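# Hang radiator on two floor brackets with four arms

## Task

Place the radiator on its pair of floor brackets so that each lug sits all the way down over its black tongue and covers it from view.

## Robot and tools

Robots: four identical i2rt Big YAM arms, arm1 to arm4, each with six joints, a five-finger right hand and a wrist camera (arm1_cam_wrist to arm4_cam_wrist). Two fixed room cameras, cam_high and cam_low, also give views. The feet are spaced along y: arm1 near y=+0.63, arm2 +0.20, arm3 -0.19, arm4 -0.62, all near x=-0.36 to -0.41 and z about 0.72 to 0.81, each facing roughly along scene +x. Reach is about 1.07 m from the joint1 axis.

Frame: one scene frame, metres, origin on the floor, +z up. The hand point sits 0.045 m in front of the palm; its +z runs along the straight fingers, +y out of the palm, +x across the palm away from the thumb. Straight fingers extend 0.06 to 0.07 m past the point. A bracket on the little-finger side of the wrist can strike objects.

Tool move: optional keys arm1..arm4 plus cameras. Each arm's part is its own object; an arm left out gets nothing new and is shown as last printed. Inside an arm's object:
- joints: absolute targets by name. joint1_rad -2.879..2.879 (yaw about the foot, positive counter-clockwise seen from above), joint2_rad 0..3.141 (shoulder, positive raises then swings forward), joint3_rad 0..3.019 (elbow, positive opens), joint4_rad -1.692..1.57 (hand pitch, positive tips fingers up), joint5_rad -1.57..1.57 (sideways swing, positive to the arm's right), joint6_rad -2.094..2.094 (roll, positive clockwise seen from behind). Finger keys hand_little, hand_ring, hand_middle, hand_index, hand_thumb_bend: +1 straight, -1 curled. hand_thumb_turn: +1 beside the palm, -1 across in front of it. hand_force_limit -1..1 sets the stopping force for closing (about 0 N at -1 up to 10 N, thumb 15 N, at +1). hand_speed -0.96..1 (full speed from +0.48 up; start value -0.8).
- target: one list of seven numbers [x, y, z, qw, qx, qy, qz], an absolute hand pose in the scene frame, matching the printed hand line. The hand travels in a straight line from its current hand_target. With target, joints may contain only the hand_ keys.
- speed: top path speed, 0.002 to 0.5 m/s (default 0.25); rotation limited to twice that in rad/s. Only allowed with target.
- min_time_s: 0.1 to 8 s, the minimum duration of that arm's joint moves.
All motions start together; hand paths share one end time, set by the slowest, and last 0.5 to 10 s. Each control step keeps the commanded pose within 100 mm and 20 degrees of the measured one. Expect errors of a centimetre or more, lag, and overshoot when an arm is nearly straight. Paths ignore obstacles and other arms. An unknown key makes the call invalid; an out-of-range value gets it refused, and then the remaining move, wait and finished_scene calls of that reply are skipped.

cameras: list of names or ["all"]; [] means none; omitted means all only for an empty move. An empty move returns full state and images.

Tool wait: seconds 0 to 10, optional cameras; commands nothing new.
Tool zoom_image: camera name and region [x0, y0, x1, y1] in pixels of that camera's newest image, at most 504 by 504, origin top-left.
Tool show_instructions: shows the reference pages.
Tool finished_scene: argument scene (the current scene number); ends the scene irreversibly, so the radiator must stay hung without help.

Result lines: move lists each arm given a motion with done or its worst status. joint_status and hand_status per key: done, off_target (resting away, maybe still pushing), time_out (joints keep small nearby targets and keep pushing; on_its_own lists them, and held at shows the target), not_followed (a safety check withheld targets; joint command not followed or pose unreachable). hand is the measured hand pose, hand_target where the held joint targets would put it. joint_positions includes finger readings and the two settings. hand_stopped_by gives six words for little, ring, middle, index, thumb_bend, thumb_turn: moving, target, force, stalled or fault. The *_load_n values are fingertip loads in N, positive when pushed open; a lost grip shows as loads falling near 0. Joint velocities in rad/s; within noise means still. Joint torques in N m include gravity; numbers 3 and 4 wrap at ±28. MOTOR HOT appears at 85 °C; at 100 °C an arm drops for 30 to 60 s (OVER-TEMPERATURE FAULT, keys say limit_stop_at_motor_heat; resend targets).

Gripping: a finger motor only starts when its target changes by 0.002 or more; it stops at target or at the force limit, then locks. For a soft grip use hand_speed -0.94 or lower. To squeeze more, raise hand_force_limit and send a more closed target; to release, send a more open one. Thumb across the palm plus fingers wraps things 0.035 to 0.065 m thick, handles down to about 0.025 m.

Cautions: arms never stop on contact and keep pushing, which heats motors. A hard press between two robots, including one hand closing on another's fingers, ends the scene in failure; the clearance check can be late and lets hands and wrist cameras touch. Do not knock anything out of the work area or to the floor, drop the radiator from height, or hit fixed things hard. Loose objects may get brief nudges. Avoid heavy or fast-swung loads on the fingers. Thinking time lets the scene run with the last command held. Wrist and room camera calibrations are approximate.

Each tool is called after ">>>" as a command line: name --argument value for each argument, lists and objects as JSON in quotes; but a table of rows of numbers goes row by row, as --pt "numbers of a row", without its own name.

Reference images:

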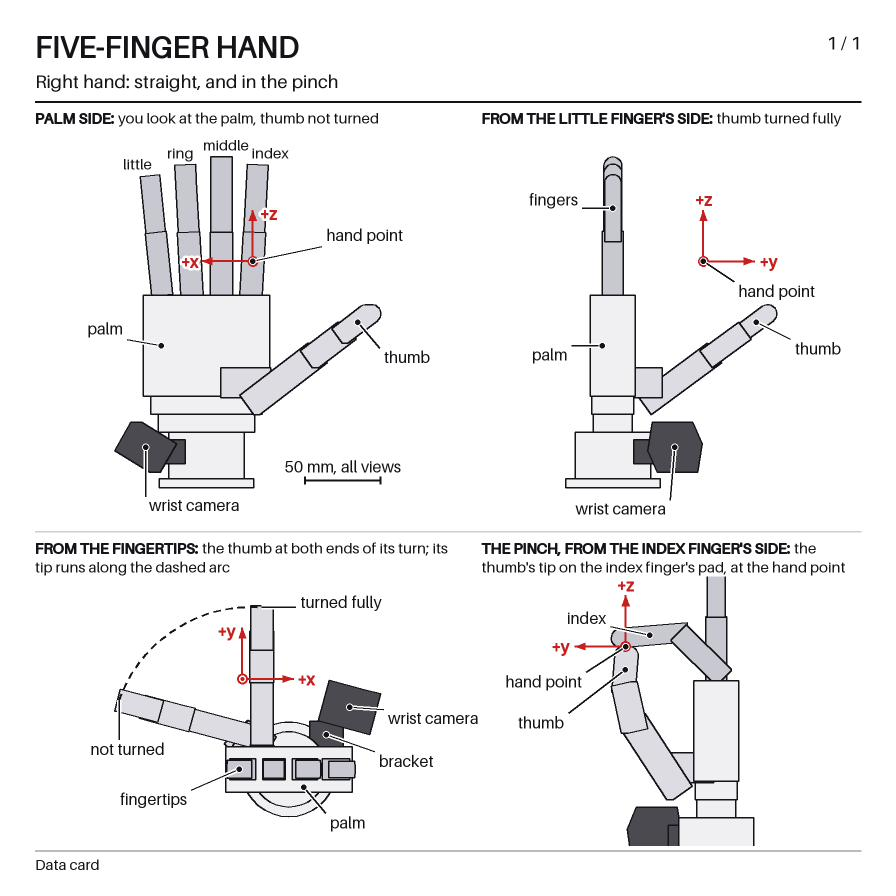

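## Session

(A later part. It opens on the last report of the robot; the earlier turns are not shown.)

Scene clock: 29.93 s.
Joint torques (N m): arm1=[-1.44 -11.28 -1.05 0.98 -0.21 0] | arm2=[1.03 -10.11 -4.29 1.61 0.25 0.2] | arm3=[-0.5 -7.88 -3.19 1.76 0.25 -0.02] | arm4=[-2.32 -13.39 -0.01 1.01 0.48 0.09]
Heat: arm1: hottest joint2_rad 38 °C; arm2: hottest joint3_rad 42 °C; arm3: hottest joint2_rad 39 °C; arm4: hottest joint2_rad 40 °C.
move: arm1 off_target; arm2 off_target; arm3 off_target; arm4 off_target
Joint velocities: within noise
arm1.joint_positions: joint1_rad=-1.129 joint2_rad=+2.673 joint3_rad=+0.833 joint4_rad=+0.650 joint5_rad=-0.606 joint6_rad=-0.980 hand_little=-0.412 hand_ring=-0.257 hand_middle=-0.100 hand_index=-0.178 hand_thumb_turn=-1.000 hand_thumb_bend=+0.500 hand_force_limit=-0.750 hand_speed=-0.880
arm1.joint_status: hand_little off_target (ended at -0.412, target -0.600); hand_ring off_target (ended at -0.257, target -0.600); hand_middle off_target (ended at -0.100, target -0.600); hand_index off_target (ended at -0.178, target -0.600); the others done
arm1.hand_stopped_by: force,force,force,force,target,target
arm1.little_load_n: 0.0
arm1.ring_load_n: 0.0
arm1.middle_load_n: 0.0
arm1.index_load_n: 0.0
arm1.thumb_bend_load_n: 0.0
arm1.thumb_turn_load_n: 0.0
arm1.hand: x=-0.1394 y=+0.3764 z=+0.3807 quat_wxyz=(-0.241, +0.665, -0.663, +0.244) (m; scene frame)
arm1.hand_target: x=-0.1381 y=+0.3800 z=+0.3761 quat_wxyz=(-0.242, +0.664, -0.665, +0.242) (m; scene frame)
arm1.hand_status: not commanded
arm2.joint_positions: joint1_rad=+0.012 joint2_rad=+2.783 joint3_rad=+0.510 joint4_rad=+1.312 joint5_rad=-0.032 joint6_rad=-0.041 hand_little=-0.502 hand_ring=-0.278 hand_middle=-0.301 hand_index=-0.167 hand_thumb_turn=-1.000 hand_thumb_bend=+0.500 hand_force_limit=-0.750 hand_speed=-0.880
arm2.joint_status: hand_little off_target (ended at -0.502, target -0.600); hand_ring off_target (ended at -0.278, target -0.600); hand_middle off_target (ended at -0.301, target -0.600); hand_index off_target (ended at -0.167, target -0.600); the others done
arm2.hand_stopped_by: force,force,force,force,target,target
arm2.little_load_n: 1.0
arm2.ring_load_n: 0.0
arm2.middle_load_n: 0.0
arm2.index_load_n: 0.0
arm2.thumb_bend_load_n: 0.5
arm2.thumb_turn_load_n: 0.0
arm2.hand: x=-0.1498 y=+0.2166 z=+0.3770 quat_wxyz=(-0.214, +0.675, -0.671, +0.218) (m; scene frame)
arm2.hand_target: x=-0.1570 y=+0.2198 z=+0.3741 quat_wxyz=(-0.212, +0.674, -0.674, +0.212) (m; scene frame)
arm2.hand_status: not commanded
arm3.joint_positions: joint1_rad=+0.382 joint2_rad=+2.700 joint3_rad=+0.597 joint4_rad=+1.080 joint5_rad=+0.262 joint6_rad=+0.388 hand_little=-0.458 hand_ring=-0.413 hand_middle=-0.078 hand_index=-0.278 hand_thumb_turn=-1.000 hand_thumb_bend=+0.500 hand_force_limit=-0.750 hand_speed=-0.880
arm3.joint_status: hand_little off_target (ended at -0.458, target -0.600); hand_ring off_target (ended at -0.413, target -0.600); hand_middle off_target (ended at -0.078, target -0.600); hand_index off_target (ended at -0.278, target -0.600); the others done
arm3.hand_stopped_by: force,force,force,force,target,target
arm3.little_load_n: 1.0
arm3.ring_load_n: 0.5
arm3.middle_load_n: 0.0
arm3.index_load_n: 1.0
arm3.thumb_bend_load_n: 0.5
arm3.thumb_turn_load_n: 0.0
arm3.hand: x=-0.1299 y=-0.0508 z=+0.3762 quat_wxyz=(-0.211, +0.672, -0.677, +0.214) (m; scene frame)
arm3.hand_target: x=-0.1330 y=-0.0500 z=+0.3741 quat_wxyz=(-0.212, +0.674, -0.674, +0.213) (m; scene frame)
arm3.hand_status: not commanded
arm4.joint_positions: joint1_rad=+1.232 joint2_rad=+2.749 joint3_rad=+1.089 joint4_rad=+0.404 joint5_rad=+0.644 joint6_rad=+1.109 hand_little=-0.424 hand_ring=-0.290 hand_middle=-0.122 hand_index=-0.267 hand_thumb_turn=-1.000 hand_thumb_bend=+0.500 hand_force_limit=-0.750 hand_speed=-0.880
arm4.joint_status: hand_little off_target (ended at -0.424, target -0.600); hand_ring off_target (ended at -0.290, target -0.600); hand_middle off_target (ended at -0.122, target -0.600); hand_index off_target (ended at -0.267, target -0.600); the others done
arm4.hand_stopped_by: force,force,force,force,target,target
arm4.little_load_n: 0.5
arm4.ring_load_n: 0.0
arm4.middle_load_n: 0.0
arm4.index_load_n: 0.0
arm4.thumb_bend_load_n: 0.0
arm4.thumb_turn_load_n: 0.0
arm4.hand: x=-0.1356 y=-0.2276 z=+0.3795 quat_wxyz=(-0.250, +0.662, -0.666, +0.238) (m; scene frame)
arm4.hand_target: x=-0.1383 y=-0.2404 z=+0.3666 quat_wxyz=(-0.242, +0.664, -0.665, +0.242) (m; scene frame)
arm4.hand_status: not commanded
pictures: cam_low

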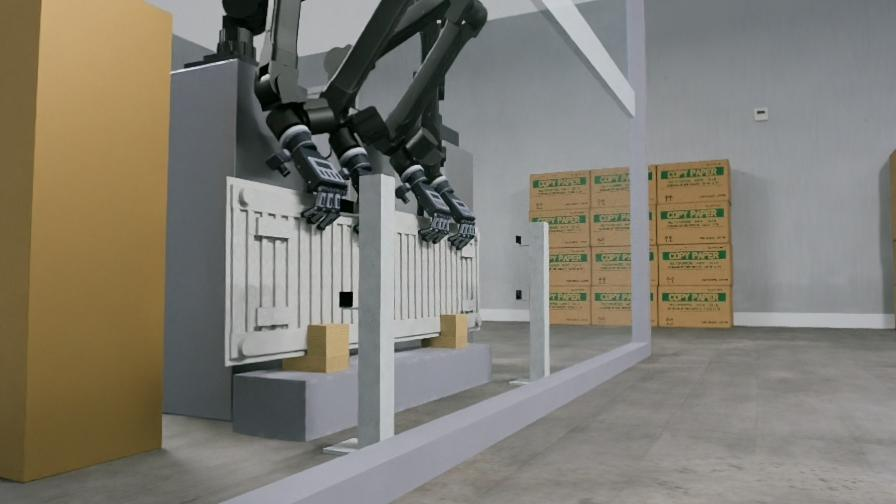

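>>> move --arm1 '{"joints": {"hand_speed": -0.86, "hand_force_limit": 0.5, "hand_thumb_bend": -0.8}}' --arm2 '{"joints": {"hand_speed": -0.86, "hand_force_limit": 0.5, "hand_thumb_bend": -0.8}}' --arm3 '{"joints": {"hand_speed": -0.86, "hand_force_limit": 0.5, "hand_thumb_bend": -0.8}}' --arm4 '{"joints": {"hand_speed": -0.86, "hand_force_limit": 0.5, "hand_thumb_bend": -0.8}}'

>>> move --arm1 '{"joints": {"hand_speed": -0.93, "hand_force_limit": 0.0, "hand_little": -0.8, "hand_ring": -0.8, "hand_middle": -0.8, "hand_index": -0.8}}' --arm2 '{"joints": {"hand_speed": -0.93, "hand_force_limit": 0.0, "hand_little": -0.8, "hand_ring": -0.8, "hand_middle": -0.8, "hand_index": -0.8}}' --arm3 '{"joints": {"hand_speed": -0.93, "hand_force_limit": 0.0, "hand_little": -0.8, "hand_ring": -0.8, "hand_middle": -0.8, "hand_index": -0.8}}' --arm4 '{"joints": {"hand_speed": -0.93, "hand_force_limit": 0.0, "hand_little": -0.8, "hand_ring": -0.8, "hand_middle": -0.8, "hand_index": -0.8}}' --cameras '["cam_low"]'

>>> zoom_image --camera "cam_low" --region '[270, 150, 500, 310]'

Scene clock: 36.57 s.
Joint torques (N m): arm1=[-1.55 -11.22 -1.03 0.95 -0.22 0.06] | arm2=[1.03 -10.87 -4.36 1.78 0.24 0.3] | arm3=[-0.5 -7.94 -3.19 1.52 0.25 0.04] | arm4=[-2.26 -13.33 -0.12 1.02 0.5 0.21]
Heat: arm1: hottest joint2_rad 38 °C; arm2: hottest joint3_rad 42 °C; arm3: hottest joint2_rad 39 °C; arm4: hottest joint2_rad 41 °C.
move: arm1 off_target; arm2 off_target; arm3 off_target; arm4 off_target
Joint velocities: within noise
arm1.joint_positions: joint1_rad=-1.127 joint2_rad=+2.673 joint3_rad=+0.833 joint4_rad=+0.650 joint5_rad=-0.606 joint6_rad=-0.985 hand_little=-0.412 hand_ring=-0.257 hand_middle=-0.100 hand_index=-0.178 hand_thumb_turn=-1.000 hand_thumb_bend=+0.406 hand_force_limit=+0.500 hand_speed=-0.860
arm1.joint_status: hand_thumb_bend off_target (ended at +0.406, target -0.800); the others done
arm1.hand_stopped_by: force,force,force,force,force,target
arm1.little_load_n: 3.0
arm1.ring_load_n: 1.0
arm1.middle_load_n: 0.0
arm1.index_load_n: 0.0
arm1.thumb_bend_load_n: 10.5
arm1.thumb_turn_load_n: 1.5
arm1.hand: x=-0.1390 y=+0.3764 z=+0.3806 quat_wxyz=(-0.241, +0.667, -0.661, +0.244) (m; scene frame)
arm1.hand_target: x=-0.1381 y=+0.3799 z=+0.3761 quat_wxyz=(-0.242, +0.665, -0.664, +0.242) (m; scene frame)
arm1.hand_status: not commanded
arm2.joint_positions: joint1_rad=+0.015 joint2_rad=+2.783 joint3_rad=+0.510 joint4_rad=+1.312 joint5_rad=-0.032 joint6_rad=-0.051 hand_little=-0.501 hand_ring=-0.278 hand_middle=-0.301 hand_index=-0.167 hand_thumb_turn=-1.000 hand_thumb_bend=+0.451 hand_force_limit=+0.500 hand_speed=-0.860
arm2.joint_status: hand_thumb_bend off_target (ended at +0.451, target -0.800); the others done
arm2.hand_stopped_by: force,force,force,force,force,target
arm2.little_load_n: 4.5
arm2.ring_load_n: 0.0
arm2.middle_load_n: 1.0
arm2.index_load_n: 0.0
arm2.thumb_bend_load_n: 11.0
arm2.thumb_turn_load_n: 1.0
arm2.hand: x=-0.1497 y=+0.2167 z=+0.3768 quat_wxyz=(-0.214, +0.680, -0.667, +0.219) (m; scene frame)
arm2.hand_target: x=-0.1571 y=+0.2199 z=+0.3741 quat_wxyz=(-0.212, +0.674, -0.674, +0.212) (m; scene frame)
arm2.hand_status: not commanded
arm3.joint_positions: joint1_rad=+0.382 joint2_rad=+2.701 joint3_rad=+0.597 joint4_rad=+1.086 joint5_rad=+0.262 joint6_rad=+0.383 hand_little=-0.458 hand_ring=-0.413 hand_middle=-0.078 hand_index=-0.278 hand_thumb_turn=-1.000 hand_thumb_bend=+0.407 hand_force_limit=+0.500 hand_speed=-0.860
arm3.joint_status: hand_thumb_bend off_target (ended at +0.407, target -0.800); the others done
arm3.hand_stopped_by: force,force,force,force,force,target
arm3.little_load_n: 3.5
arm3.ring_load_n: 2.5
arm3.middle_load_n: 0.0
arm3.index_load_n: 4.0
arm3.thumb_bend_load_n: 10.0
arm3.thumb_turn_load_n: 2.5
arm3.hand: x=-0.1293 y=-0.0507 z=+0.3764 quat_wxyz=(-0.213, +0.673, -0.675, +0.215) (m; scene frame)
arm3.hand_target: x=-0.1331 y=-0.0500 z=+0.3740 quat_wxyz=(-0.212, +0.674, -0.674, +0.213) (m; scene frame)
arm3.hand_status: not commanded
arm4.joint_positions: joint1_rad=+1.232 joint2_rad=+2.749 joint3_rad=+1.091 joint4_rad=+0.404 joint5_rad=+0.644 joint6_rad=+1.096 hand_little=-0.424 hand_ring=-0.290 hand_middle=-0.122 hand_index=-0.267 hand_thumb_turn=-1.000 hand_thumb_bend=+0.449 hand_force_limit=+0.500 hand_speed=-0.860
arm4.joint_status: hand_thumb_bend off_target (ended at +0.449, target -0.800); the others done
arm4.hand_stopped_by: force,force,force,force,force,target
arm4.little_load_n: 4.0
arm4.ring_load_n: 1.0
arm4.middle_load_n: 0.0
arm4.index_load_n: 0.5
arm4.thumb_bend_load_n: 10.5
arm4.thumb_turn_load_n: 2.0
arm4.hand: x=-0.1355 y=-0.2272 z=+0.3793 quat_wxyz=(-0.250, +0.666, -0.661, +0.239) (m; scene frame)
arm4.hand_target: x=-0.1383 y=-0.2403 z=+0.3667 quat_wxyz=(-0.242, +0.664, -0.665, +0.242) (m; scene frame)
arm4.hand_status: not commanded
pictures: none

Scene clock: 37.53 s.
Joint torques (N m): arm1=[-1.61 -11.4 -1.13 0.98 -0.22 0.06] | arm2=[1.44 -10.4 -4.51 1.54 0.25 0.31] | arm3=[-0.38 -7.88 -3.15 1.42 0.25 0.06] | arm4=[-2.26 -13.45 -0.18 0.98 0.5 0.22]
Heat: arm1: hottest joint2_rad 38 °C; arm2: hottest joint3_rad 42 °C; arm3: hottest joint2_rad 39 °C; arm4: hottest joint2_rad 41 °C.
move: arm1 off_target; arm2 off_target; arm3 off_target; arm4 off_target
Joint velocities: within noise
arm1.joint_positions: joint1_rad=-1.126 joint2_rad=+2.674 joint3_rad=+0.834 joint4_rad=+0.650 joint5_rad=-0.606 joint6_rad=-0.985 hand_little=-0.424 hand_ring=-0.268 hand_middle=-0.190 hand_index=-0.222 hand_thumb_turn=-1.000 hand_thumb_bend=+0.407 hand_force_limit=+0.000 hand_speed=-0.930
arm1.joint_status: hand_little off_target (ended at -0.424, target -0.800); hand_ring off_target (ended at -0.268, target -0.800); hand_middle off_target (ended at -0.190, target -0.800); hand_index off_target (ended at -0.222, target -0.800); the others done
arm1.hand_stopped_by: force,force,force,force,force,target
arm1.little_load_n: 2.0
arm1.ring_load_n: 1.5
arm1.middle_load_n: 6.5
arm1.index_load_n: 3.0
arm1.thumb_bend_load_n: 13.0
arm1.thumb_turn_load_n: 1.5
arm1.hand: x=-0.1388 y=+0.3766 z=+0.3800 quat_wxyz=(-0.241, +0.668, -0.661, +0.244) (m; scene frame)
arm1.hand_target: x=-0.1381 y=+0.3799 z=+0.3761 quat_wxyz=(-0.242, +0.665, -0.664, +0.242) (m; scene frame)
arm1.hand_status: not commanded
arm2.joint_positions: joint1_rad=+0.015 joint2_rad=+2.784 joint3_rad=+0.511 joint4_rad=+1.312 joint5_rad=-0.032 joint6_rad=-0.051 hand_little=-0.506 hand_ring=-0.309 hand_middle=-0.312 hand_index=-0.277 hand_thumb_turn=-1.000 hand_thumb_bend=+0.452 hand_force_limit=+0.000 hand_speed=-0.930
arm2.joint_status: hand_little off_target (ended at -0.506, target -0.800); hand_ring off_target (ended at -0.309, target -0.800); hand_middle off_target (ended at -0.312, target -0.800); hand_index off_target (ended at -0.277, target -0.800); the others done
arm2.hand_stopped_by: force,force,force,force,force,target
arm2.little_load_n: 4.0
arm2.ring_load_n: 4.5
arm2.middle_load_n: 5.0
arm2.index_load_n: 4.5
arm2.thumb_bend_load_n: 12.5
arm2.thumb_turn_load_n: 1.0
arm2.hand: x=-0.1495 y=+0.2167 z=+0.3766 quat_wxyz=(-0.214, +0.680, -0.667, +0.219) (m; scene frame)
arm2.hand_target: x=-0.1570 y=+0.2199 z=+0.3741 quat_wxyz=(-0.212, +0.674, -0.674, +0.212) (m; scene frame)
arm2.hand_status: not commanded
arm3.joint_positions: joint1_rad=+0.382 joint2_rad=+2.702 joint3_rad=+0.597 joint4_rad=+1.087 joint5_rad=+0.262 joint6_rad=+0.382 hand_little=-0.468 hand_ring=-0.423 hand_middle=-0.194 hand_index=-0.282 hand_thumb_turn=-1.000 hand_thumb_bend=+0.408 hand_force_limit=+0.000 hand_speed=-0.930
arm3.joint_status: hand_little off_target (ended at -0.468, target -0.800); hand_ring off_target (ended at -0.423, target -0.800); hand_middle off_target (ended at -0.194, target -0.800); hand_index off_target (ended at -0.282, target -0.800); the others done
arm3.hand_stopped_by: force,force,force,force,force,target
arm3.little_load_n: 5.0
arm3.ring_load_n: 5.5
arm3.middle_load_n: 7.5
arm3.index_load_n: 5.5
arm3.thumb_bend_load_n: 11.5
arm3.thumb_turn_load_n: 2.5
arm3.hand: x=-0.1294 y=-0.0508 z=+0.3763 quat_wxyz=(-0.213, +0.673, -0.675, +0.215) (m; scene frame)
arm3.hand_target: x=-0.1331 y=-0.0500 z=+0.3740 quat_wxyz=(-0.212, +0.674, -0.674, +0.213) (m; scene frame)
arm3.hand_status: not commanded
arm4.joint_positions: joint1_rad=+1.232 joint2_rad=+2.751 joint3_rad=+1.092 joint4_rad=+0.406 joint5_rad=+0.644 joint6_rad=+1.096 hand_little=-0.429 hand_ring=-0.308 hand_middle=-0.205 hand_index=-0.279 hand_thumb_turn=-1.000 hand_thumb_bend=+0.450 hand_force_limit=+0.000 hand_speed=-0.930
arm4.joint_status: hand_little off_target (ended at -0.429, target -0.800); hand_ring off_target (ended at -0.308, target -0.800); hand_middle off_target (ended at -0.205, target -0.800); hand_index off_target (ended at -0.279, target -0.800); the others done
arm4.hand_stopped_by: force,force,force,force,force,target
arm4.little_load_n: 1.0
arm4.ring_load_n: 5.0
arm4.middle_load_n: 4.5
arm4.index_load_n: 2.0
arm4.thumb_bend_load_n: 12.5
arm4.thumb_turn_load_n: 1.5
arm4.hand: x=-0.1353 y=-0.2272 z=+0.3788 quat_wxyz=(-0.250, +0.665, -0.662, +0.239) (m; scene frame)
arm4.hand_target: x=-0.1384 y=-0.2401 z=+0.3667 quat_wxyz=(-0.242, +0.665, -0.664, +0.242) (m; scene frame)
arm4.hand_status: not commanded
pictures: cam_low

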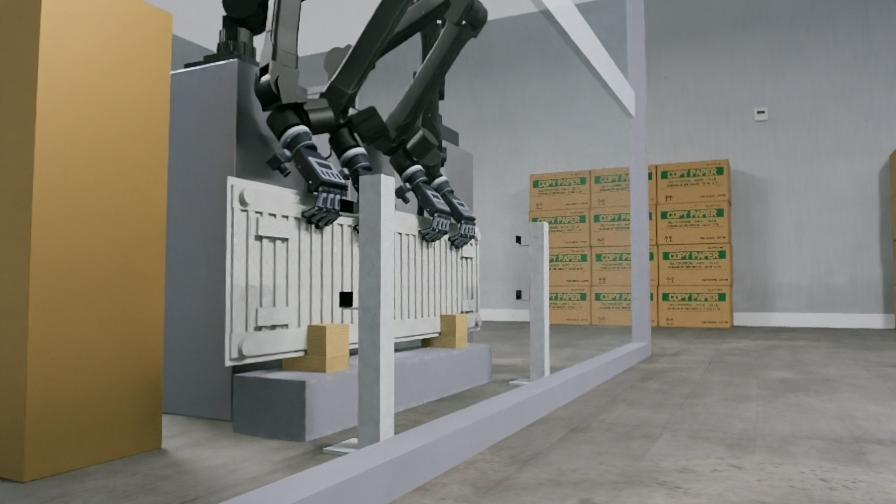

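Scaled by 2.191 from the camera's 896x504 image, which has a finer 1280x720 frame.

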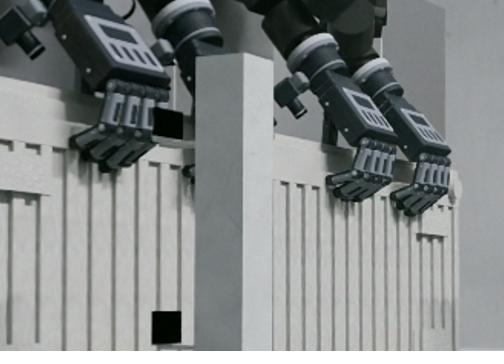

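>>> move --arm1 '{"target": [-0.133, 0.38, 0.421, -0.2418, 0.6645, -0.6645, 0.2418], "speed": 0.05}' --arm2 '{"target": [-0.147, 0.22, 0.419, -0.2126, 0.6744, -0.6744, 0.2126], "speed": 0.05}' --arm3 '{"target": [-0.126, -0.050, 0.419, -0.2126, 0.6744, -0.6744, 0.2126], "speed": 0.05}' --arm4 '{"target": [-0.131, -0.24, 0.411, -0.2418, 0.6645, -0.6645, 0.2418], "speed": 0.05}' --cameras '["cam_low"]'

>>> zoom_image --camera "cam_low" --region '[270, 150, 500, 310]'

Scene clock: 39.70 s.
Joint torques (N m): arm1=[-1.38 -15.79 -4.04 0.34 -0.7 0.21] | arm2=[0.32 -17.03 -7.94 1.96 -0.24 0.36] | arm3=[-1.38 -14.39 -7.27 1.81 0.08 0] | arm4=[-3.08 -20.6 -3.92 0.13 1.66 0.01]
Heat: arm1: hottest joint2_rad 38 °C; arm2: hottest joint3_rad 42 °C; arm3: hottest joint2_rad 39 °C; arm4: hottest joint2_rad 41 °C.
move: arm1 off_target; arm2 off_target; arm3 off_target; arm4 off_target
Joint velocities: within noise
arm1.joint_positions: joint1_rad=-1.116 joint2_rad=+2.600 joint3_rad=+0.789 joint4_rad=+0.626 joint5_rad=-0.587 joint6_rad=-0.983 hand_little=-0.424 hand_ring=-0.268 hand_middle=-0.190 hand_index=-0.222 hand_thumb_turn=-1.000 hand_thumb_bend=+0.408 hand_force_limit=+0.000 hand_speed=-0.930
arm1.joint_status: not commanded
arm1.hand_stopped_by: force,force,force,force,force,target
arm1.little_load_n: 2.5
arm1.ring_load_n: 3.5
arm1.middle_load_n: 6.5
arm1.index_load_n: 3.0
arm1.thumb_bend_load_n: 17.5
arm1.thumb_turn_load_n: 1.5
arm1.hand: x=-0.1374 y=+0.3743 z=+0.4033 quat_wxyz=(-0.233, +0.671, -0.660, +0.243) (m; scene frame)
arm1.hand_target: x=-0.1332 y=+0.3802 z=+0.4199 quat_wxyz=(-0.242, +0.665, -0.664, +0.242) (m; scene frame)
arm1.hand_status: off_target (0.019 m and 1.4 deg from the pose sent, 0.042 m and 0.6 deg at the start)
arm2.joint_positions: joint1_rad=+0.014 joint2_rad=+2.692 joint3_rad=+0.476 joint4_rad=+1.215 joint5_rad=-0.023 joint6_rad=-0.052 hand_little=-0.506 hand_ring=-0.309 hand_middle=-0.312 hand_index=-0.277 hand_thumb_turn=-1.000 hand_thumb_bend=+0.452 hand_force_limit=+0.000 hand_speed=-0.930
arm2.joint_status: not commanded
arm2.hand_stopped_by: force,force,force,force,force,target
arm2.little_load_n: 3.0
arm2.ring_load_n: 4.5
arm2.middle_load_n: 9.0
arm2.index_load_n: 3.0
arm2.thumb_bend_load_n: 13.5
arm2.thumb_turn_load_n: 0.5
arm2.hand: x=-0.1508 y=+0.2150 z=+0.3930 quat_wxyz=(-0.197, +0.683, -0.672, +0.208) (m; scene frame)
arm2.hand_target: x=-0.1476 y=+0.2198 z=+0.4167 quat_wxyz=(-0.213, +0.674, -0.674, +0.212) (m; scene frame)
arm2.hand_status: off_target (0.027 m and 2.1 deg from the pose sent, 0.043 m and 1.3 deg at the start)
arm3.joint_positions: joint1_rad=+0.382 joint2_rad=+2.642 joint3_rad=+0.574 joint4_rad=+1.008 joint5_rad=+0.261 joint6_rad=+0.375 hand_little=-0.469 hand_ring=-0.423 hand_middle=-0.194 hand_index=-0.282 hand_thumb_turn=-1.000 hand_thumb_bend=+0.409 hand_force_limit=+0.000 hand_speed=-0.930
arm3.joint_status: not commanded
arm3.hand_stopped_by: force,force,force,force,force,target
arm3.little_load_n: 0.0
arm3.ring_load_n: 7.0
arm3.middle_load_n: 7.0
arm3.index_load_n: 9.5
arm3.thumb_bend_load_n: 16.0
arm3.thumb_turn_load_n: 2.0
arm3.hand: x=-0.1341 y=-0.0531 z=+0.3871 quat_wxyz=(-0.194, +0.682, -0.674, +0.208) (m; scene frame)
arm3.hand_target: x=-0.1267 y=-0.0503 z=+0.4157 quat_wxyz=(-0.213, +0.674, -0.674, +0.213) (m; scene frame)
arm3.hand_status: off_target (0.033 m and 2.4 deg from the pose sent, 0.043 m and 0.3 deg at the start)
arm4.joint_positions: joint1_rad=+1.224 joint2_rad=+2.728 joint3_rad=+1.060 joint4_rad=+0.407 joint5_rad=+0.611 joint6_rad=+1.096 hand_little=-0.429 hand_ring=-0.307 hand_middle=-0.205 hand_index=-0.279 hand_thumb_turn=-1.000 hand_thumb_bend=+0.451 hand_force_limit=+0.000 hand_speed=-0.930
arm4.joint_status: not commanded
arm4.hand_stopped_by: force,force,force,force,force,target
arm4.little_load_n: 0.0
arm4.ring_load_n: 12.0
arm4.middle_load_n: 2.0
arm4.index_load_n: 4.5
arm4.thumb_bend_load_n: 16.5
arm4.thumb_turn_load_n: 6.0
arm4.hand: x=-0.1408 y=-0.2328 z=+0.3850 quat_wxyz=(-0.241, +0.669, -0.665, +0.227) (m; scene frame)
arm4.hand_target: x=-0.1312 y=-0.2399 z=+0.4087 quat_wxyz=(-0.242, +0.664, -0.665, +0.242) (m; scene frame)
arm4.hand_status: off_target (0.029 m and 1.8 deg from the pose sent, 0.035 m and 1.0 deg at the start)
pictures: cam_low

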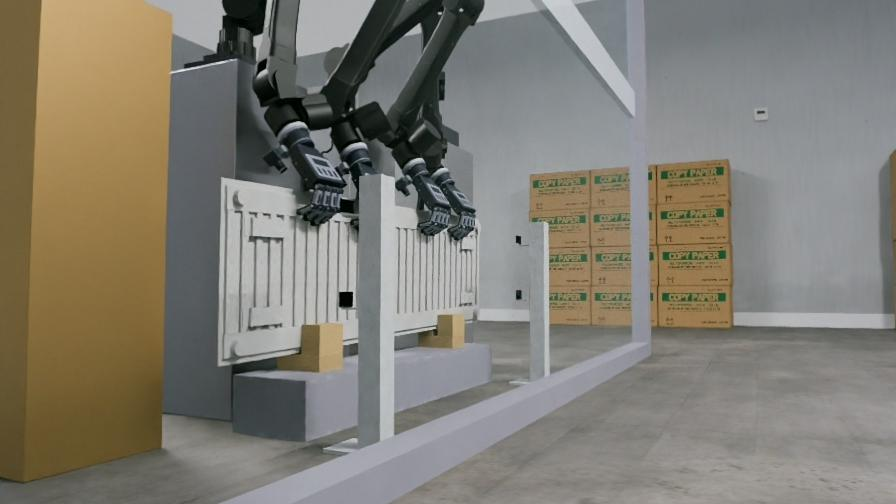

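Scaled by 2.191 from the camera's 896x504 image, which has a finer 1280x720 frame.

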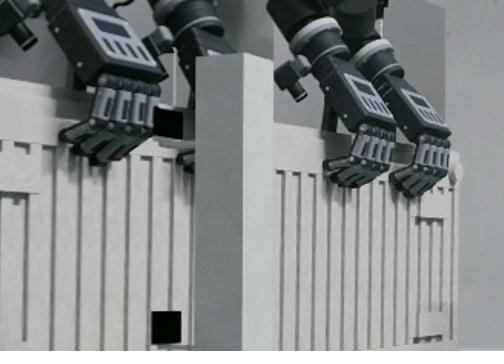

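>>> move --arm1 '{"target": [-0.122, 0.38, 0.436, -0.2418, 0.6645, -0.6645, 0.2418], "speed": 0.05}' --arm2 '{"target": [-0.130, 0.22, 0.442, -0.2241, 0.6708, -0.6708, 0.2241], "speed": 0.05}' --arm3 '{"target": [-0.104, -0.050, 0.450, -0.2241, 0.6708, -0.6708, 0.2241], "speed": 0.05}' --arm4 '{"target": [-0.107, -0.24, 0.442, -0.2418, 0.6645, -0.6645, 0.2418], "speed": 0.05}' --cameras '["cam_low"]'

>>> zoom_image --camera "cam_low" --region '[210, 150, 500, 390]'

Scene clock: 41.83 s.
Joint torques (N m): arm1=[-1.26 -15.27 -3.14 0.31 -0.65 0.38] | arm2=[0.5 -17.73 -7.34 2.35 -0.25 0.49] | arm3=[-1.9 -15.09 -5.96 2.09 0.25 -0.01] | arm4=[-4.89 -20.54 -2.62 0.14 1.75 -0.14]
Heat: arm1: hottest joint2_rad 38 °C; arm2: hottest joint3_rad 42 °C; arm3: hottest joint2_rad 40 °C; arm4: hottest joint2_rad 41 °C.
move: arm1 off_target; arm2 off_target; arm3 off_target; arm4 off_target
Joint velocities: within noise
arm1.joint_positions: joint1_rad=-1.086 joint2_rad=+2.544 joint3_rad=+0.765 joint4_rad=+0.612 joint5_rad=-0.577 joint6_rad=-0.965 hand_little=-0.424 hand_ring=-0.268 hand_middle=-0.190 hand_index=-0.223 hand_thumb_turn=-1.000 hand_thumb_bend=+0.408 hand_force_limit=+0.000 hand_speed=-0.930
arm1.joint_status: not commanded
arm1.hand_stopped_by: force,force,force,force,force,target
arm1.little_load_n: 3.5
arm1.ring_load_n: 3.0
arm1.middle_load_n: 4.0
arm1.index_load_n: 1.0
arm1.thumb_bend_load_n: 15.0
arm1.thumb_turn_load_n: 2.5
arm1.hand: x=-0.1269 y=+0.3738 z=+0.4207 quat_wxyz=(-0.232, +0.676, -0.655, +0.245) (m; scene frame)
arm1.hand_target: x=-0.1222 y=+0.3801 z=+0.4351 quat_wxyz=(-0.242, +0.665, -0.664, +0.242) (m; scene frame)
arm1.hand_status: off_target (0.017 m and 2.0 deg from the pose sent, 0.037 m and 1.4 deg at the start)
arm2.joint_positions: joint1_rad=+0.014 joint2_rad=+2.604 joint3_rad=+0.447 joint4_rad=+1.173 joint5_rad=-0.023 joint6_rad=-0.065 hand_little=-0.506 hand_ring=-0.309 hand_middle=-0.311 hand_index=-0.277 hand_thumb_turn=-1.000 hand_thumb_bend=+0.452 hand_force_limit=+0.000 hand_speed=-0.930
arm2.joint_status: not commanded
arm2.hand_stopped_by: force,force,force,force,force,target
arm2.little_load_n: 3.0
arm2.ring_load_n: 1.0
arm2.middle_load_n: 13.0
arm2.index_load_n: 5.0
arm2.thumb_bend_load_n: 12.5
arm2.thumb_turn_load_n: 0.5
arm2.hand: x=-0.1392 y=+0.2140 z=+0.4139 quat_wxyz=(-0.202, +0.686, -0.666, +0.215) (m; scene frame)
arm2.hand_target: x=-0.1307 y=+0.2197 z=+0.4394 quat_wxyz=(-0.224, +0.671, -0.670, +0.224) (m; scene frame)
arm2.hand_status: off_target (0.030 m and 3.3 deg from the pose sent, 0.053 m and 3.8 deg at the start)
arm3.joint_positions: joint1_rad=+0.363 joint2_rad=+2.531 joint3_rad=+0.537 joint4_rad=+0.947 joint5_rad=+0.254 joint6_rad=+0.345 hand_little=-0.469 hand_ring=-0.422 hand_middle=-0.195 hand_index=-0.282 hand_thumb_turn=-1.000 hand_thumb_bend=+0.409 hand_force_limit=+0.000 hand_speed=-0.930
arm3.joint_status: not commanded
arm3.hand_stopped_by: force,force,force,force,force,target
arm3.little_load_n: 0.0
arm3.ring_load_n: 13.5
arm3.middle_load_n: 0.5
arm3.index_load_n: 8.0
arm3.thumb_bend_load_n: 14.5
arm3.thumb_turn_load_n: 4.0
arm3.hand: x=-0.1218 y=-0.0538 z=+0.4151 quat_wxyz=(-0.195, +0.684, -0.669, +0.212) (m; scene frame)
arm3.hand_target: x=-0.1049 y=-0.0503 z=+0.4462 quat_wxyz=(-0.224, +0.671, -0.671, +0.224) (m; scene frame)
arm3.hand_status: off_target (0.039 m and 3.9 deg from the pose sent, 0.070 m and 4.1 deg at the start)
arm4.joint_positions: joint1_rad=+1.187 joint2_rad=+2.642 joint3_rad=+1.006 joint4_rad=+0.400 joint5_rad=+0.590 joint6_rad=+1.046 hand_little=-0.429 hand_ring=-0.307 hand_middle=-0.205 hand_index=-0.279 hand_thumb_turn=-1.000 hand_thumb_bend=+0.451 hand_force_limit=+0.000 hand_speed=-0.930
arm4.joint_status: not commanded
arm4.hand_stopped_by: force,force,force,force,force,target
arm4.little_load_n: 0.0
arm4.ring_load_n: 10.0
arm4.middle_load_n: 0.0
arm4.index_load_n: 5.5
arm4.thumb_bend_load_n: 16.5
arm4.thumb_turn_load_n: 7.0
arm4.hand: x=-0.1274 y=-0.2330 z=+0.4160 quat_wxyz=(-0.239, +0.673, -0.663, +0.224) (m; scene frame)
arm4.hand_target: x=-0.1077 y=-0.2401 z=+0.4397 quat_wxyz=(-0.242, +0.664, -0.665, +0.242) (m; scene frame)
arm4.hand_status: off_target (0.034 m and 2.3 deg from the pose sent, 0.067 m and 1.8 deg at the start)
pictures: cam_low

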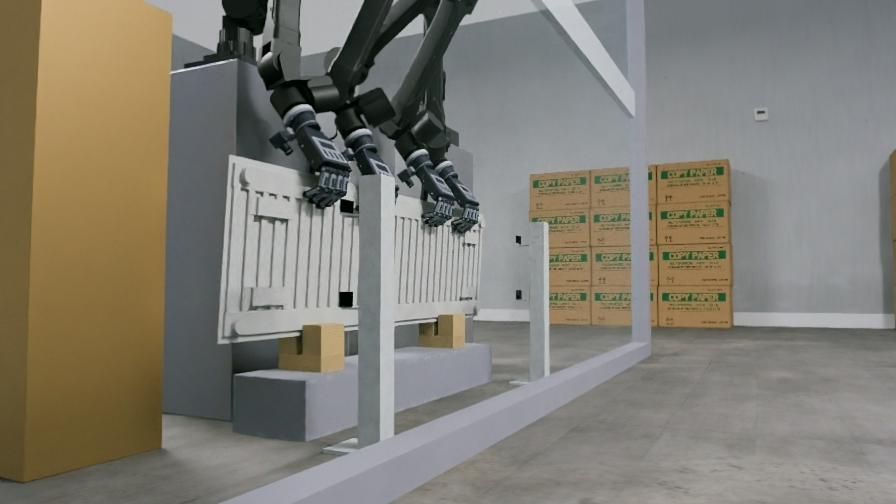

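Scaled by 1.738 from the camera's 896x504 image, which has a finer 1280x720 frame.

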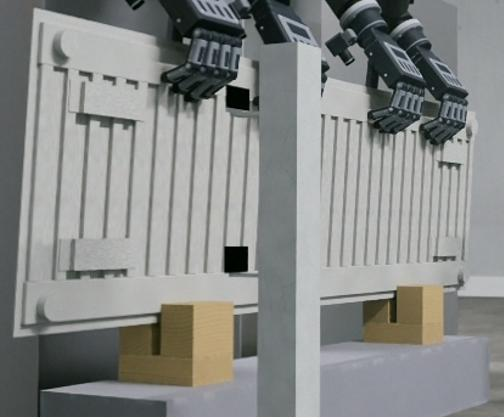

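>>> move --arm1 '{"target": [-0.122, 0.38, 0.474, -0.2418, 0.6645, -0.6645, 0.2418], "speed": 0.05}' --arm2 '{"target": [-0.130, 0.22, 0.482, -0.2241, 0.6708, -0.6708, 0.2241], "speed": 0.05}' --arm3 '{"target": [-0.104, -0.050, 0.490, -0.2241, 0.6708, -0.6708, 0.2241], "speed": 0.05}' --arm4 '{"target": [-0.107, -0.24, 0.483, -0.2418, 0.6645, -0.6645, 0.2418], "speed": 0.05}' --cameras '["cam_low", "cam_high"]'

>>> zoom_image --camera "cam_low" --region '[210, 130, 500, 390]'

Scene clock: 44.00 s.
Joint torques (N m): arm1=[-1.32 -14.39 -1.99 0.31 -0.7 0.34] | arm2=[0.09 -16.67 -6.3 2.22 -0.29 0.41] | arm3=[-1.85 -14.56 -4.53 2.06 0.25 0] | arm4=[-4.48 -19.9 -1.83 0.13 1.79 -0.09]
Heat: arm1: hottest joint2_rad 38 °C; arm2: hottest joint3_rad 43 °C; arm3: hottest joint2_rad 40 °C; arm4: hottest joint2_rad 41 °C.
move: arm1 off_target; arm2 off_target; arm3 off_target; arm4 off_target
Joint velocities: within noise
arm1.joint_positions: joint1_rad=-1.085 joint2_rad=+2.409 joint3_rad=+0.694 joint4_rad=+0.550 joint5_rad=-0.575 joint6_rad=-0.962 hand_little=-0.424 hand_ring=-0.268 hand_middle=-0.190 hand_index=-0.223 hand_thumb_turn=-1.000 hand_thumb_bend=+0.408 hand_force_limit=+0.000 hand_speed=-0.930
arm1.joint_status: not commanded
arm1.hand_stopped_by: force,force,force,force,force,target
arm1.little_load_n: 2.0
arm1.ring_load_n: 2.5
arm1.middle_load_n: 4.5
arm1.index_load_n: 0.5
arm1.thumb_bend_load_n: 17.5
arm1.thumb_turn_load_n: 3.0
arm1.hand: x=-0.1265 y=+0.3735 z=+0.4622 quat_wxyz=(-0.232, +0.676, -0.656, +0.245) (m; scene frame)
arm1.hand_target: x=-0.1221 y=+0.3800 z=+0.4734 quat_wxyz=(-0.242, +0.665, -0.664, +0.242) (m; scene frame)
arm1.hand_status: off_target (0.014 m and 2.0 deg from the pose sent, 0.054 m and 2.0 deg at the start)
arm2.joint_positions: joint1_rad=+0.014 joint2_rad=+2.428 joint3_rad=+0.367 joint4_rad=+1.073 joint5_rad=-0.024 joint6_rad=-0.067 hand_little=-0.506 hand_ring=-0.309 hand_middle=-0.311 hand_index=-0.277 hand_thumb_turn=-1.000 hand_thumb_bend=+0.452 hand_force_limit=+0.000 hand_speed=-0.930
arm2.joint_status: not commanded
arm2.hand_stopped_by: force,force,force,force,force,target
arm2.little_load_n: 1.5
arm2.ring_load_n: 1.0
arm2.middle_load_n: 12.5
arm2.index_load_n: 5.5
arm2.thumb_bend_load_n: 12.5
arm2.thumb_turn_load_n: 1.0
arm2.hand: x=-0.1386 y=+0.2144 z=+0.4555 quat_wxyz=(-0.200, +0.687, -0.665, +0.214) (m; scene frame)
arm2.hand_target: x=-0.1307 y=+0.2197 z=+0.4794 quat_wxyz=(-0.224, +0.671, -0.670, +0.224) (m; scene frame)
arm2.hand_status: off_target (0.028 m and 3.6 deg from the pose sent, 0.069 m and 3.3 deg at the start)
arm3.joint_positions: joint1_rad=+0.361 joint2_rad=+2.364 joint3_rad=+0.465 joint4_rad=+0.848 joint5_rad=+0.254 joint6_rad=+0.344 hand_little=-0.469 hand_ring=-0.422 hand_middle=-0.194 hand_index=-0.282 hand_thumb_turn=-1.000 hand_thumb_bend=+0.409 hand_force_limit=+0.000 hand_speed=-0.930
arm3.joint_status: not commanded
arm3.hand_stopped_by: force,force,force,force,force,target
arm3.little_load_n: 0.0
arm3.ring_load_n: 14.0
arm3.middle_load_n: 2.0
arm3.index_load_n: 9.0
arm3.thumb_bend_load_n: 17.5
arm3.thumb_turn_load_n: 4.0
arm3.hand: x=-0.1214 y=-0.0545 z=+0.4571 quat_wxyz=(-0.193, +0.685, -0.670, +0.212) (m; scene frame)
arm3.hand_target: x=-0.1049 y=-0.0503 z=+0.4864 quat_wxyz=(-0.224, +0.671, -0.671, +0.224) (m; scene frame)
arm3.hand_status: off_target (0.038 m and 4.2 deg from the pose sent, 0.077 m and 3.9 deg at the start)
arm4.joint_positions: joint1_rad=+1.182 joint2_rad=+2.518 joint3_rad=+0.932 joint4_rad=+0.350 joint5_rad=+0.589 joint6_rad=+1.040 hand_little=-0.429 hand_ring=-0.307 hand_middle=-0.205 hand_index=-0.279 hand_thumb_turn=-1.000 hand_thumb_bend=+0.451 hand_force_limit=+0.000 hand_speed=-0.930
arm4.joint_status: not commanded
arm4.hand_stopped_by: force,force,force,force,force,target
arm4.little_load_n: 0.0
arm4.ring_load_n: 9.5
arm4.middle_load_n: 0.5
arm4.index_load_n: 5.0
arm4.thumb_bend_load_n: 17.0
arm4.thumb_turn_load_n: 6.5
arm4.hand: x=-0.1256 y=-0.2332 z=+0.4591 quat_wxyz=(-0.238, +0.674, -0.663, +0.224) (m; scene frame)
arm4.hand_target: x=-0.1076 y=-0.2402 z=+0.4810 quat_wxyz=(-0.241, +0.664, -0.665, +0.242) (m; scene frame)
arm4.hand_status: off_target (0.031 m and 2.3 deg from the pose sent, 0.070 m and 2.3 deg at the start)
pictures: cam_high, cam_low

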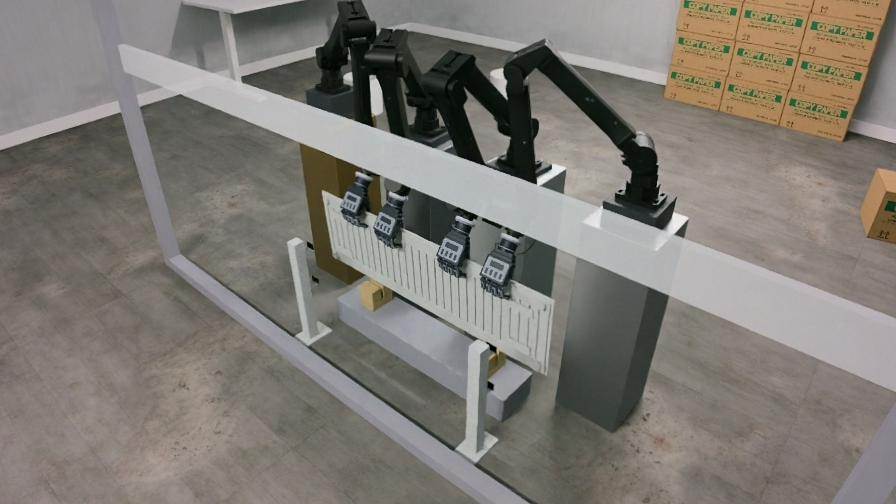

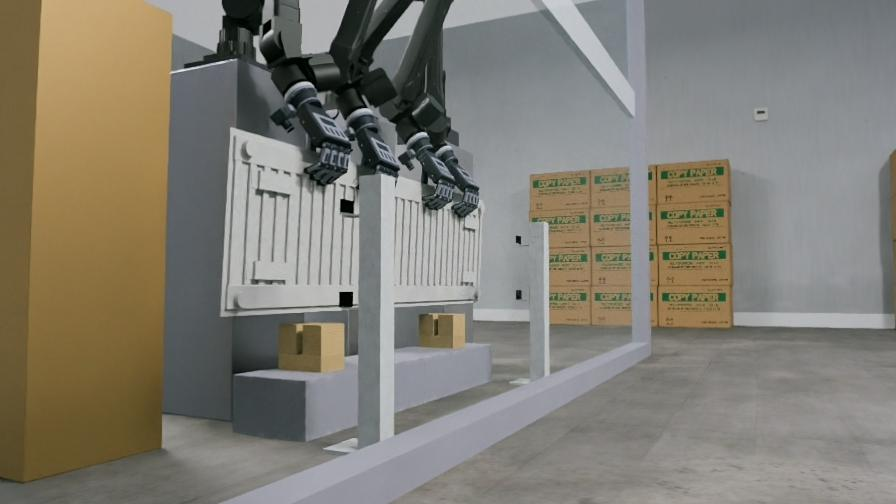

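Scaled by 1.738 from the camera's 896x504 image, which has a finer 1280x720 frame.

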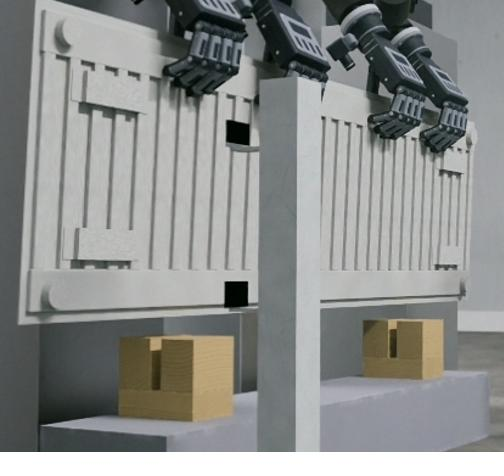

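>>> move --arm1 '{"target": [-0.022, 0.38, 0.476, -0.2418, 0.6645, -0.6645, 0.2418], "speed": 0.07}' --arm2 '{"target": [-0.030, 0.22, 0.484, -0.2241, 0.6708, -0.6708, 0.2241], "speed": 0.07}' --arm3 '{"target": [-0.004, -0.050, 0.492, -0.2241, 0.6708, -0.6708, 0.2241], "speed": 0.07}' --arm4 '{"target": [-0.007, -0.24, 0.485, -0.2418, 0.6645, -0.6645, 0.2418], "speed": 0.07}' --cameras '["cam_low", "cam_high"]'

>>> zoom_image --camera "cam_low" --region '[210, 130, 500, 390]'

Scene clock: 47.33 s.
Joint torques (N m): arm1=[0.15 -15.27 0.66 0.42 -1.04 0.58] | arm2=[0.56 -18.73 -1.18 1.51 -0.11 0.4] | arm3=[-1.85 -16.03 0.09 1.31 0.2 -0.07] | arm4=[-5.66 -20.07 0.75 0.69 2.05 -0.26]
Heat: arm1: hottest joint2_rad 38 °C; arm2: hottest joint3_rad 43 °C; arm3: hottest joint2_rad 40 °C; arm4: hottest joint2_rad 41 °C.
move: arm1 off_target; arm2 off_target; arm3 off_target; arm4 off_target
Joint velocities: within noise
arm1.joint_positions: joint1_rad=-0.879 joint2_rad=+2.399 joint3_rad=+0.811 joint4_rad=+0.529 joint5_rad=-0.461 joint6_rad=-0.750 hand_little=-0.424 hand_ring=-0.268 hand_middle=-0.190 hand_index=-0.223 hand_thumb_turn=-1.000 hand_thumb_bend=+0.408 hand_force_limit=+0.000 hand_speed=-0.930
arm1.joint_status: not commanded
arm1.hand_stopped_by: force,force,force,force,force,target
arm1.little_load_n: 3.5
arm1.ring_load_n: 2.5
arm1.middle_load_n: 4.5
arm1.index_load_n: 0.0
arm1.thumb_bend_load_n: 20.5
arm1.thumb_turn_load_n: 0.0
arm1.hand: x=-0.0400 y=+0.3691 z=+0.4633 quat_wxyz=(-0.221, +0.676, -0.659, +0.245) (m; scene frame)
arm1.hand_target: x=-0.0226 y=+0.3800 z=+0.4756 quat_wxyz=(-0.242, +0.665, -0.664, +0.241) (m; scene frame)
arm1.hand_status: off_target (0.025 m and 2.8 deg from the pose sent, 0.106 m and 2.0 deg at the start)
arm2.joint_positions: joint1_rad=+0.020 joint2_rad=+2.307 joint3_rad=+0.568 joint4_rad=+0.728 joint5_rad=-0.021 joint6_rad=-0.057 hand_little=-0.506 hand_ring=-0.309 hand_middle=-0.311 hand_index=-0.276 hand_thumb_turn=-1.000 hand_thumb_bend=+0.452 hand_force_limit=+0.000 hand_speed=-0.930
arm2.joint_status: not commanded
arm2.hand_stopped_by: force,force,force,force,force,target
arm2.little_load_n: 1.5
arm2.ring_load_n: 2.0
arm2.middle_load_n: 13.5
arm2.index_load_n: 7.0
arm2.thumb_bend_load_n: 12.5
arm2.thumb_turn_load_n: 1.5
arm2.hand: x=-0.0551 y=+0.2128 z=+0.4534 quat_wxyz=(-0.194, +0.688, -0.669, +0.204) (m; scene frame)
arm2.hand_target: x=-0.0307 y=+0.2198 z=+0.4818 quat_wxyz=(-0.225, +0.671, -0.670, +0.223) (m; scene frame)
arm2.hand_status: off_target (0.040 m and 4.6 deg from the pose sent, 0.112 m and 3.5 deg at the start)
arm3.joint_positions: joint1_rad=+0.244 joint2_rad=+2.303 joint3_rad=+0.657 joint4_rad=+0.601 joint5_rad=+0.187 joint6_rad=+0.251 hand_little=-0.469 hand_ring=-0.422 hand_middle=-0.194 hand_index=-0.282 hand_thumb_turn=-1.000 hand_thumb_bend=+0.409 hand_force_limit=+0.000 hand_speed=-0.930
arm3.joint_status: not commanded
arm3.hand_stopped_by: force,force,force,force,force,target
arm3.little_load_n: 0.0
arm3.ring_load_n: 12.5
arm3.middle_load_n: 2.5
arm3.index_load_n: 10.0
arm3.thumb_bend_load_n: 19.0
arm3.thumb_turn_load_n: 4.5
arm3.hand: x=-0.0368 y=-0.0554 z=+0.4569 quat_wxyz=(-0.189, +0.684, -0.674, +0.204) (m; scene frame)
arm3.hand_target: x=-0.0048 y=-0.0502 z=+0.4898 quat_wxyz=(-0.224, +0.671, -0.671, +0.224) (m; scene frame)
arm3.hand_status: off_target (0.048 m and 4.9 deg from the pose sent, 0.122 m and 4.2 deg at the start)
arm4.joint_positions: joint1_rad=+0.990 joint2_rad=+2.517 joint3_rad=+1.027 joint4_rad=+0.352 joint5_rad=+0.500 joint6_rad=+0.832 hand_little=-0.429 hand_ring=-0.307 hand_middle=-0.205 hand_index=-0.278 hand_thumb_turn=-1.000 hand_thumb_bend=+0.451 hand_force_limit=+0.000 hand_speed=-0.930
arm4.joint_status: not commanded
arm4.hand_stopped_by: force,force,force,force,force,target
arm4.little_load_n: 0.0
arm4.ring_load_n: 8.0
arm4.middle_load_n: 1.0
arm4.index_load_n: 6.5
arm4.thumb_bend_load_n: 18.0
arm4.thumb_turn_load_n: 6.5
arm4.hand: x=-0.0401 y=-0.2339 z=+0.4619 quat_wxyz=(-0.232, +0.678, -0.663, +0.218) (m; scene frame)
arm4.hand_target: x=-0.0078 y=-0.2404 z=+0.4839 quat_wxyz=(-0.241, +0.664, -0.665, +0.242) (m; scene frame)
arm4.hand_status: off_target (0.041 m and 3.4 deg from the pose sent, 0.122 m and 2.3 deg at the start)
pictures: cam_high, cam_low

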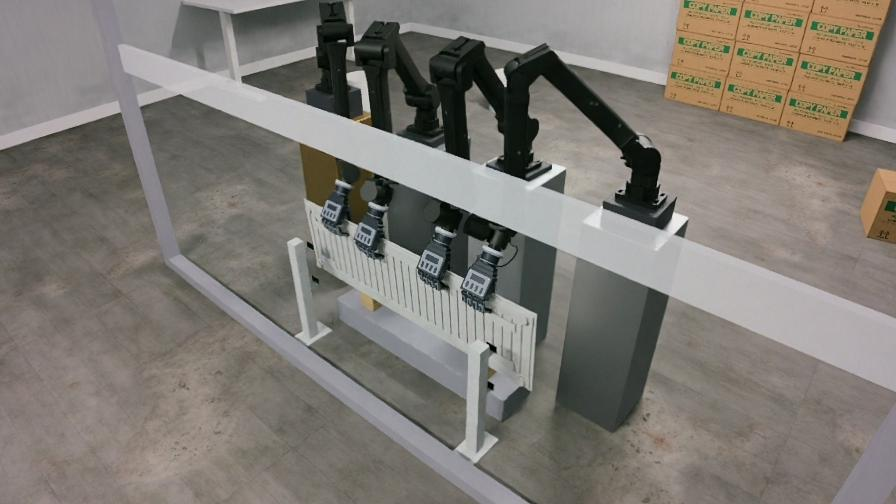

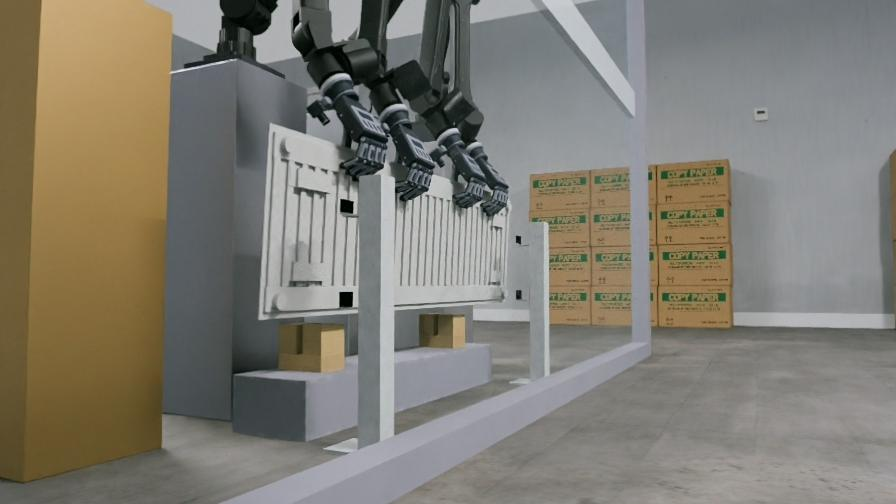

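Scaled by 1.738 from the camera's 896x504 image, which has a finer 1280x720 frame.

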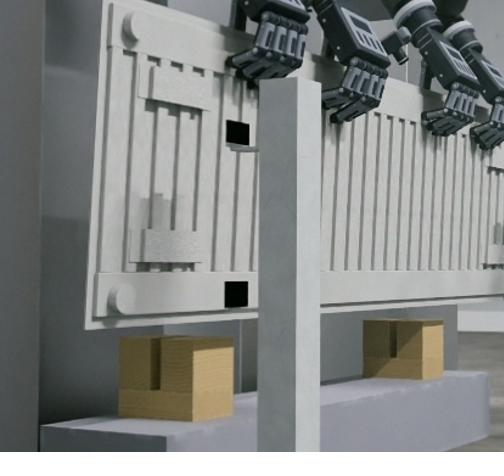

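>>> zoom_image --camera "cam_low" --region '[270, 150, 370, 310]'

>>> zoom_image --camera "cam_high" --region '[290, 190, 350, 300]'

>>> zoom_image --camera "cam_high" --region '[460, 300, 550, 420]'

Scaled by 3.150 from the camera's 896x504 image, which has a finer 1280x720 frame.

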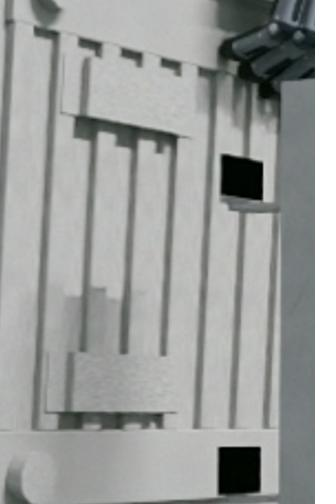

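Scaled by 4.582 from the camera's 896x504 image, which has a finer 1280x720 frame.

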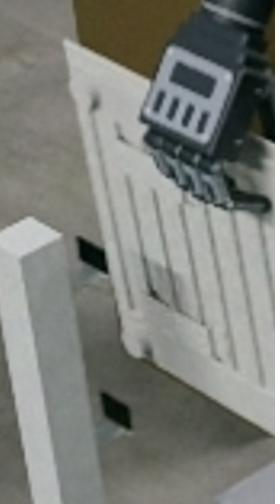

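Scaled by 4.200 from the camera's 896x504 image, which has a finer 1280x720 frame.

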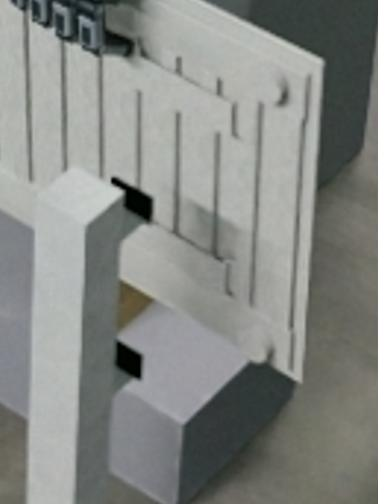

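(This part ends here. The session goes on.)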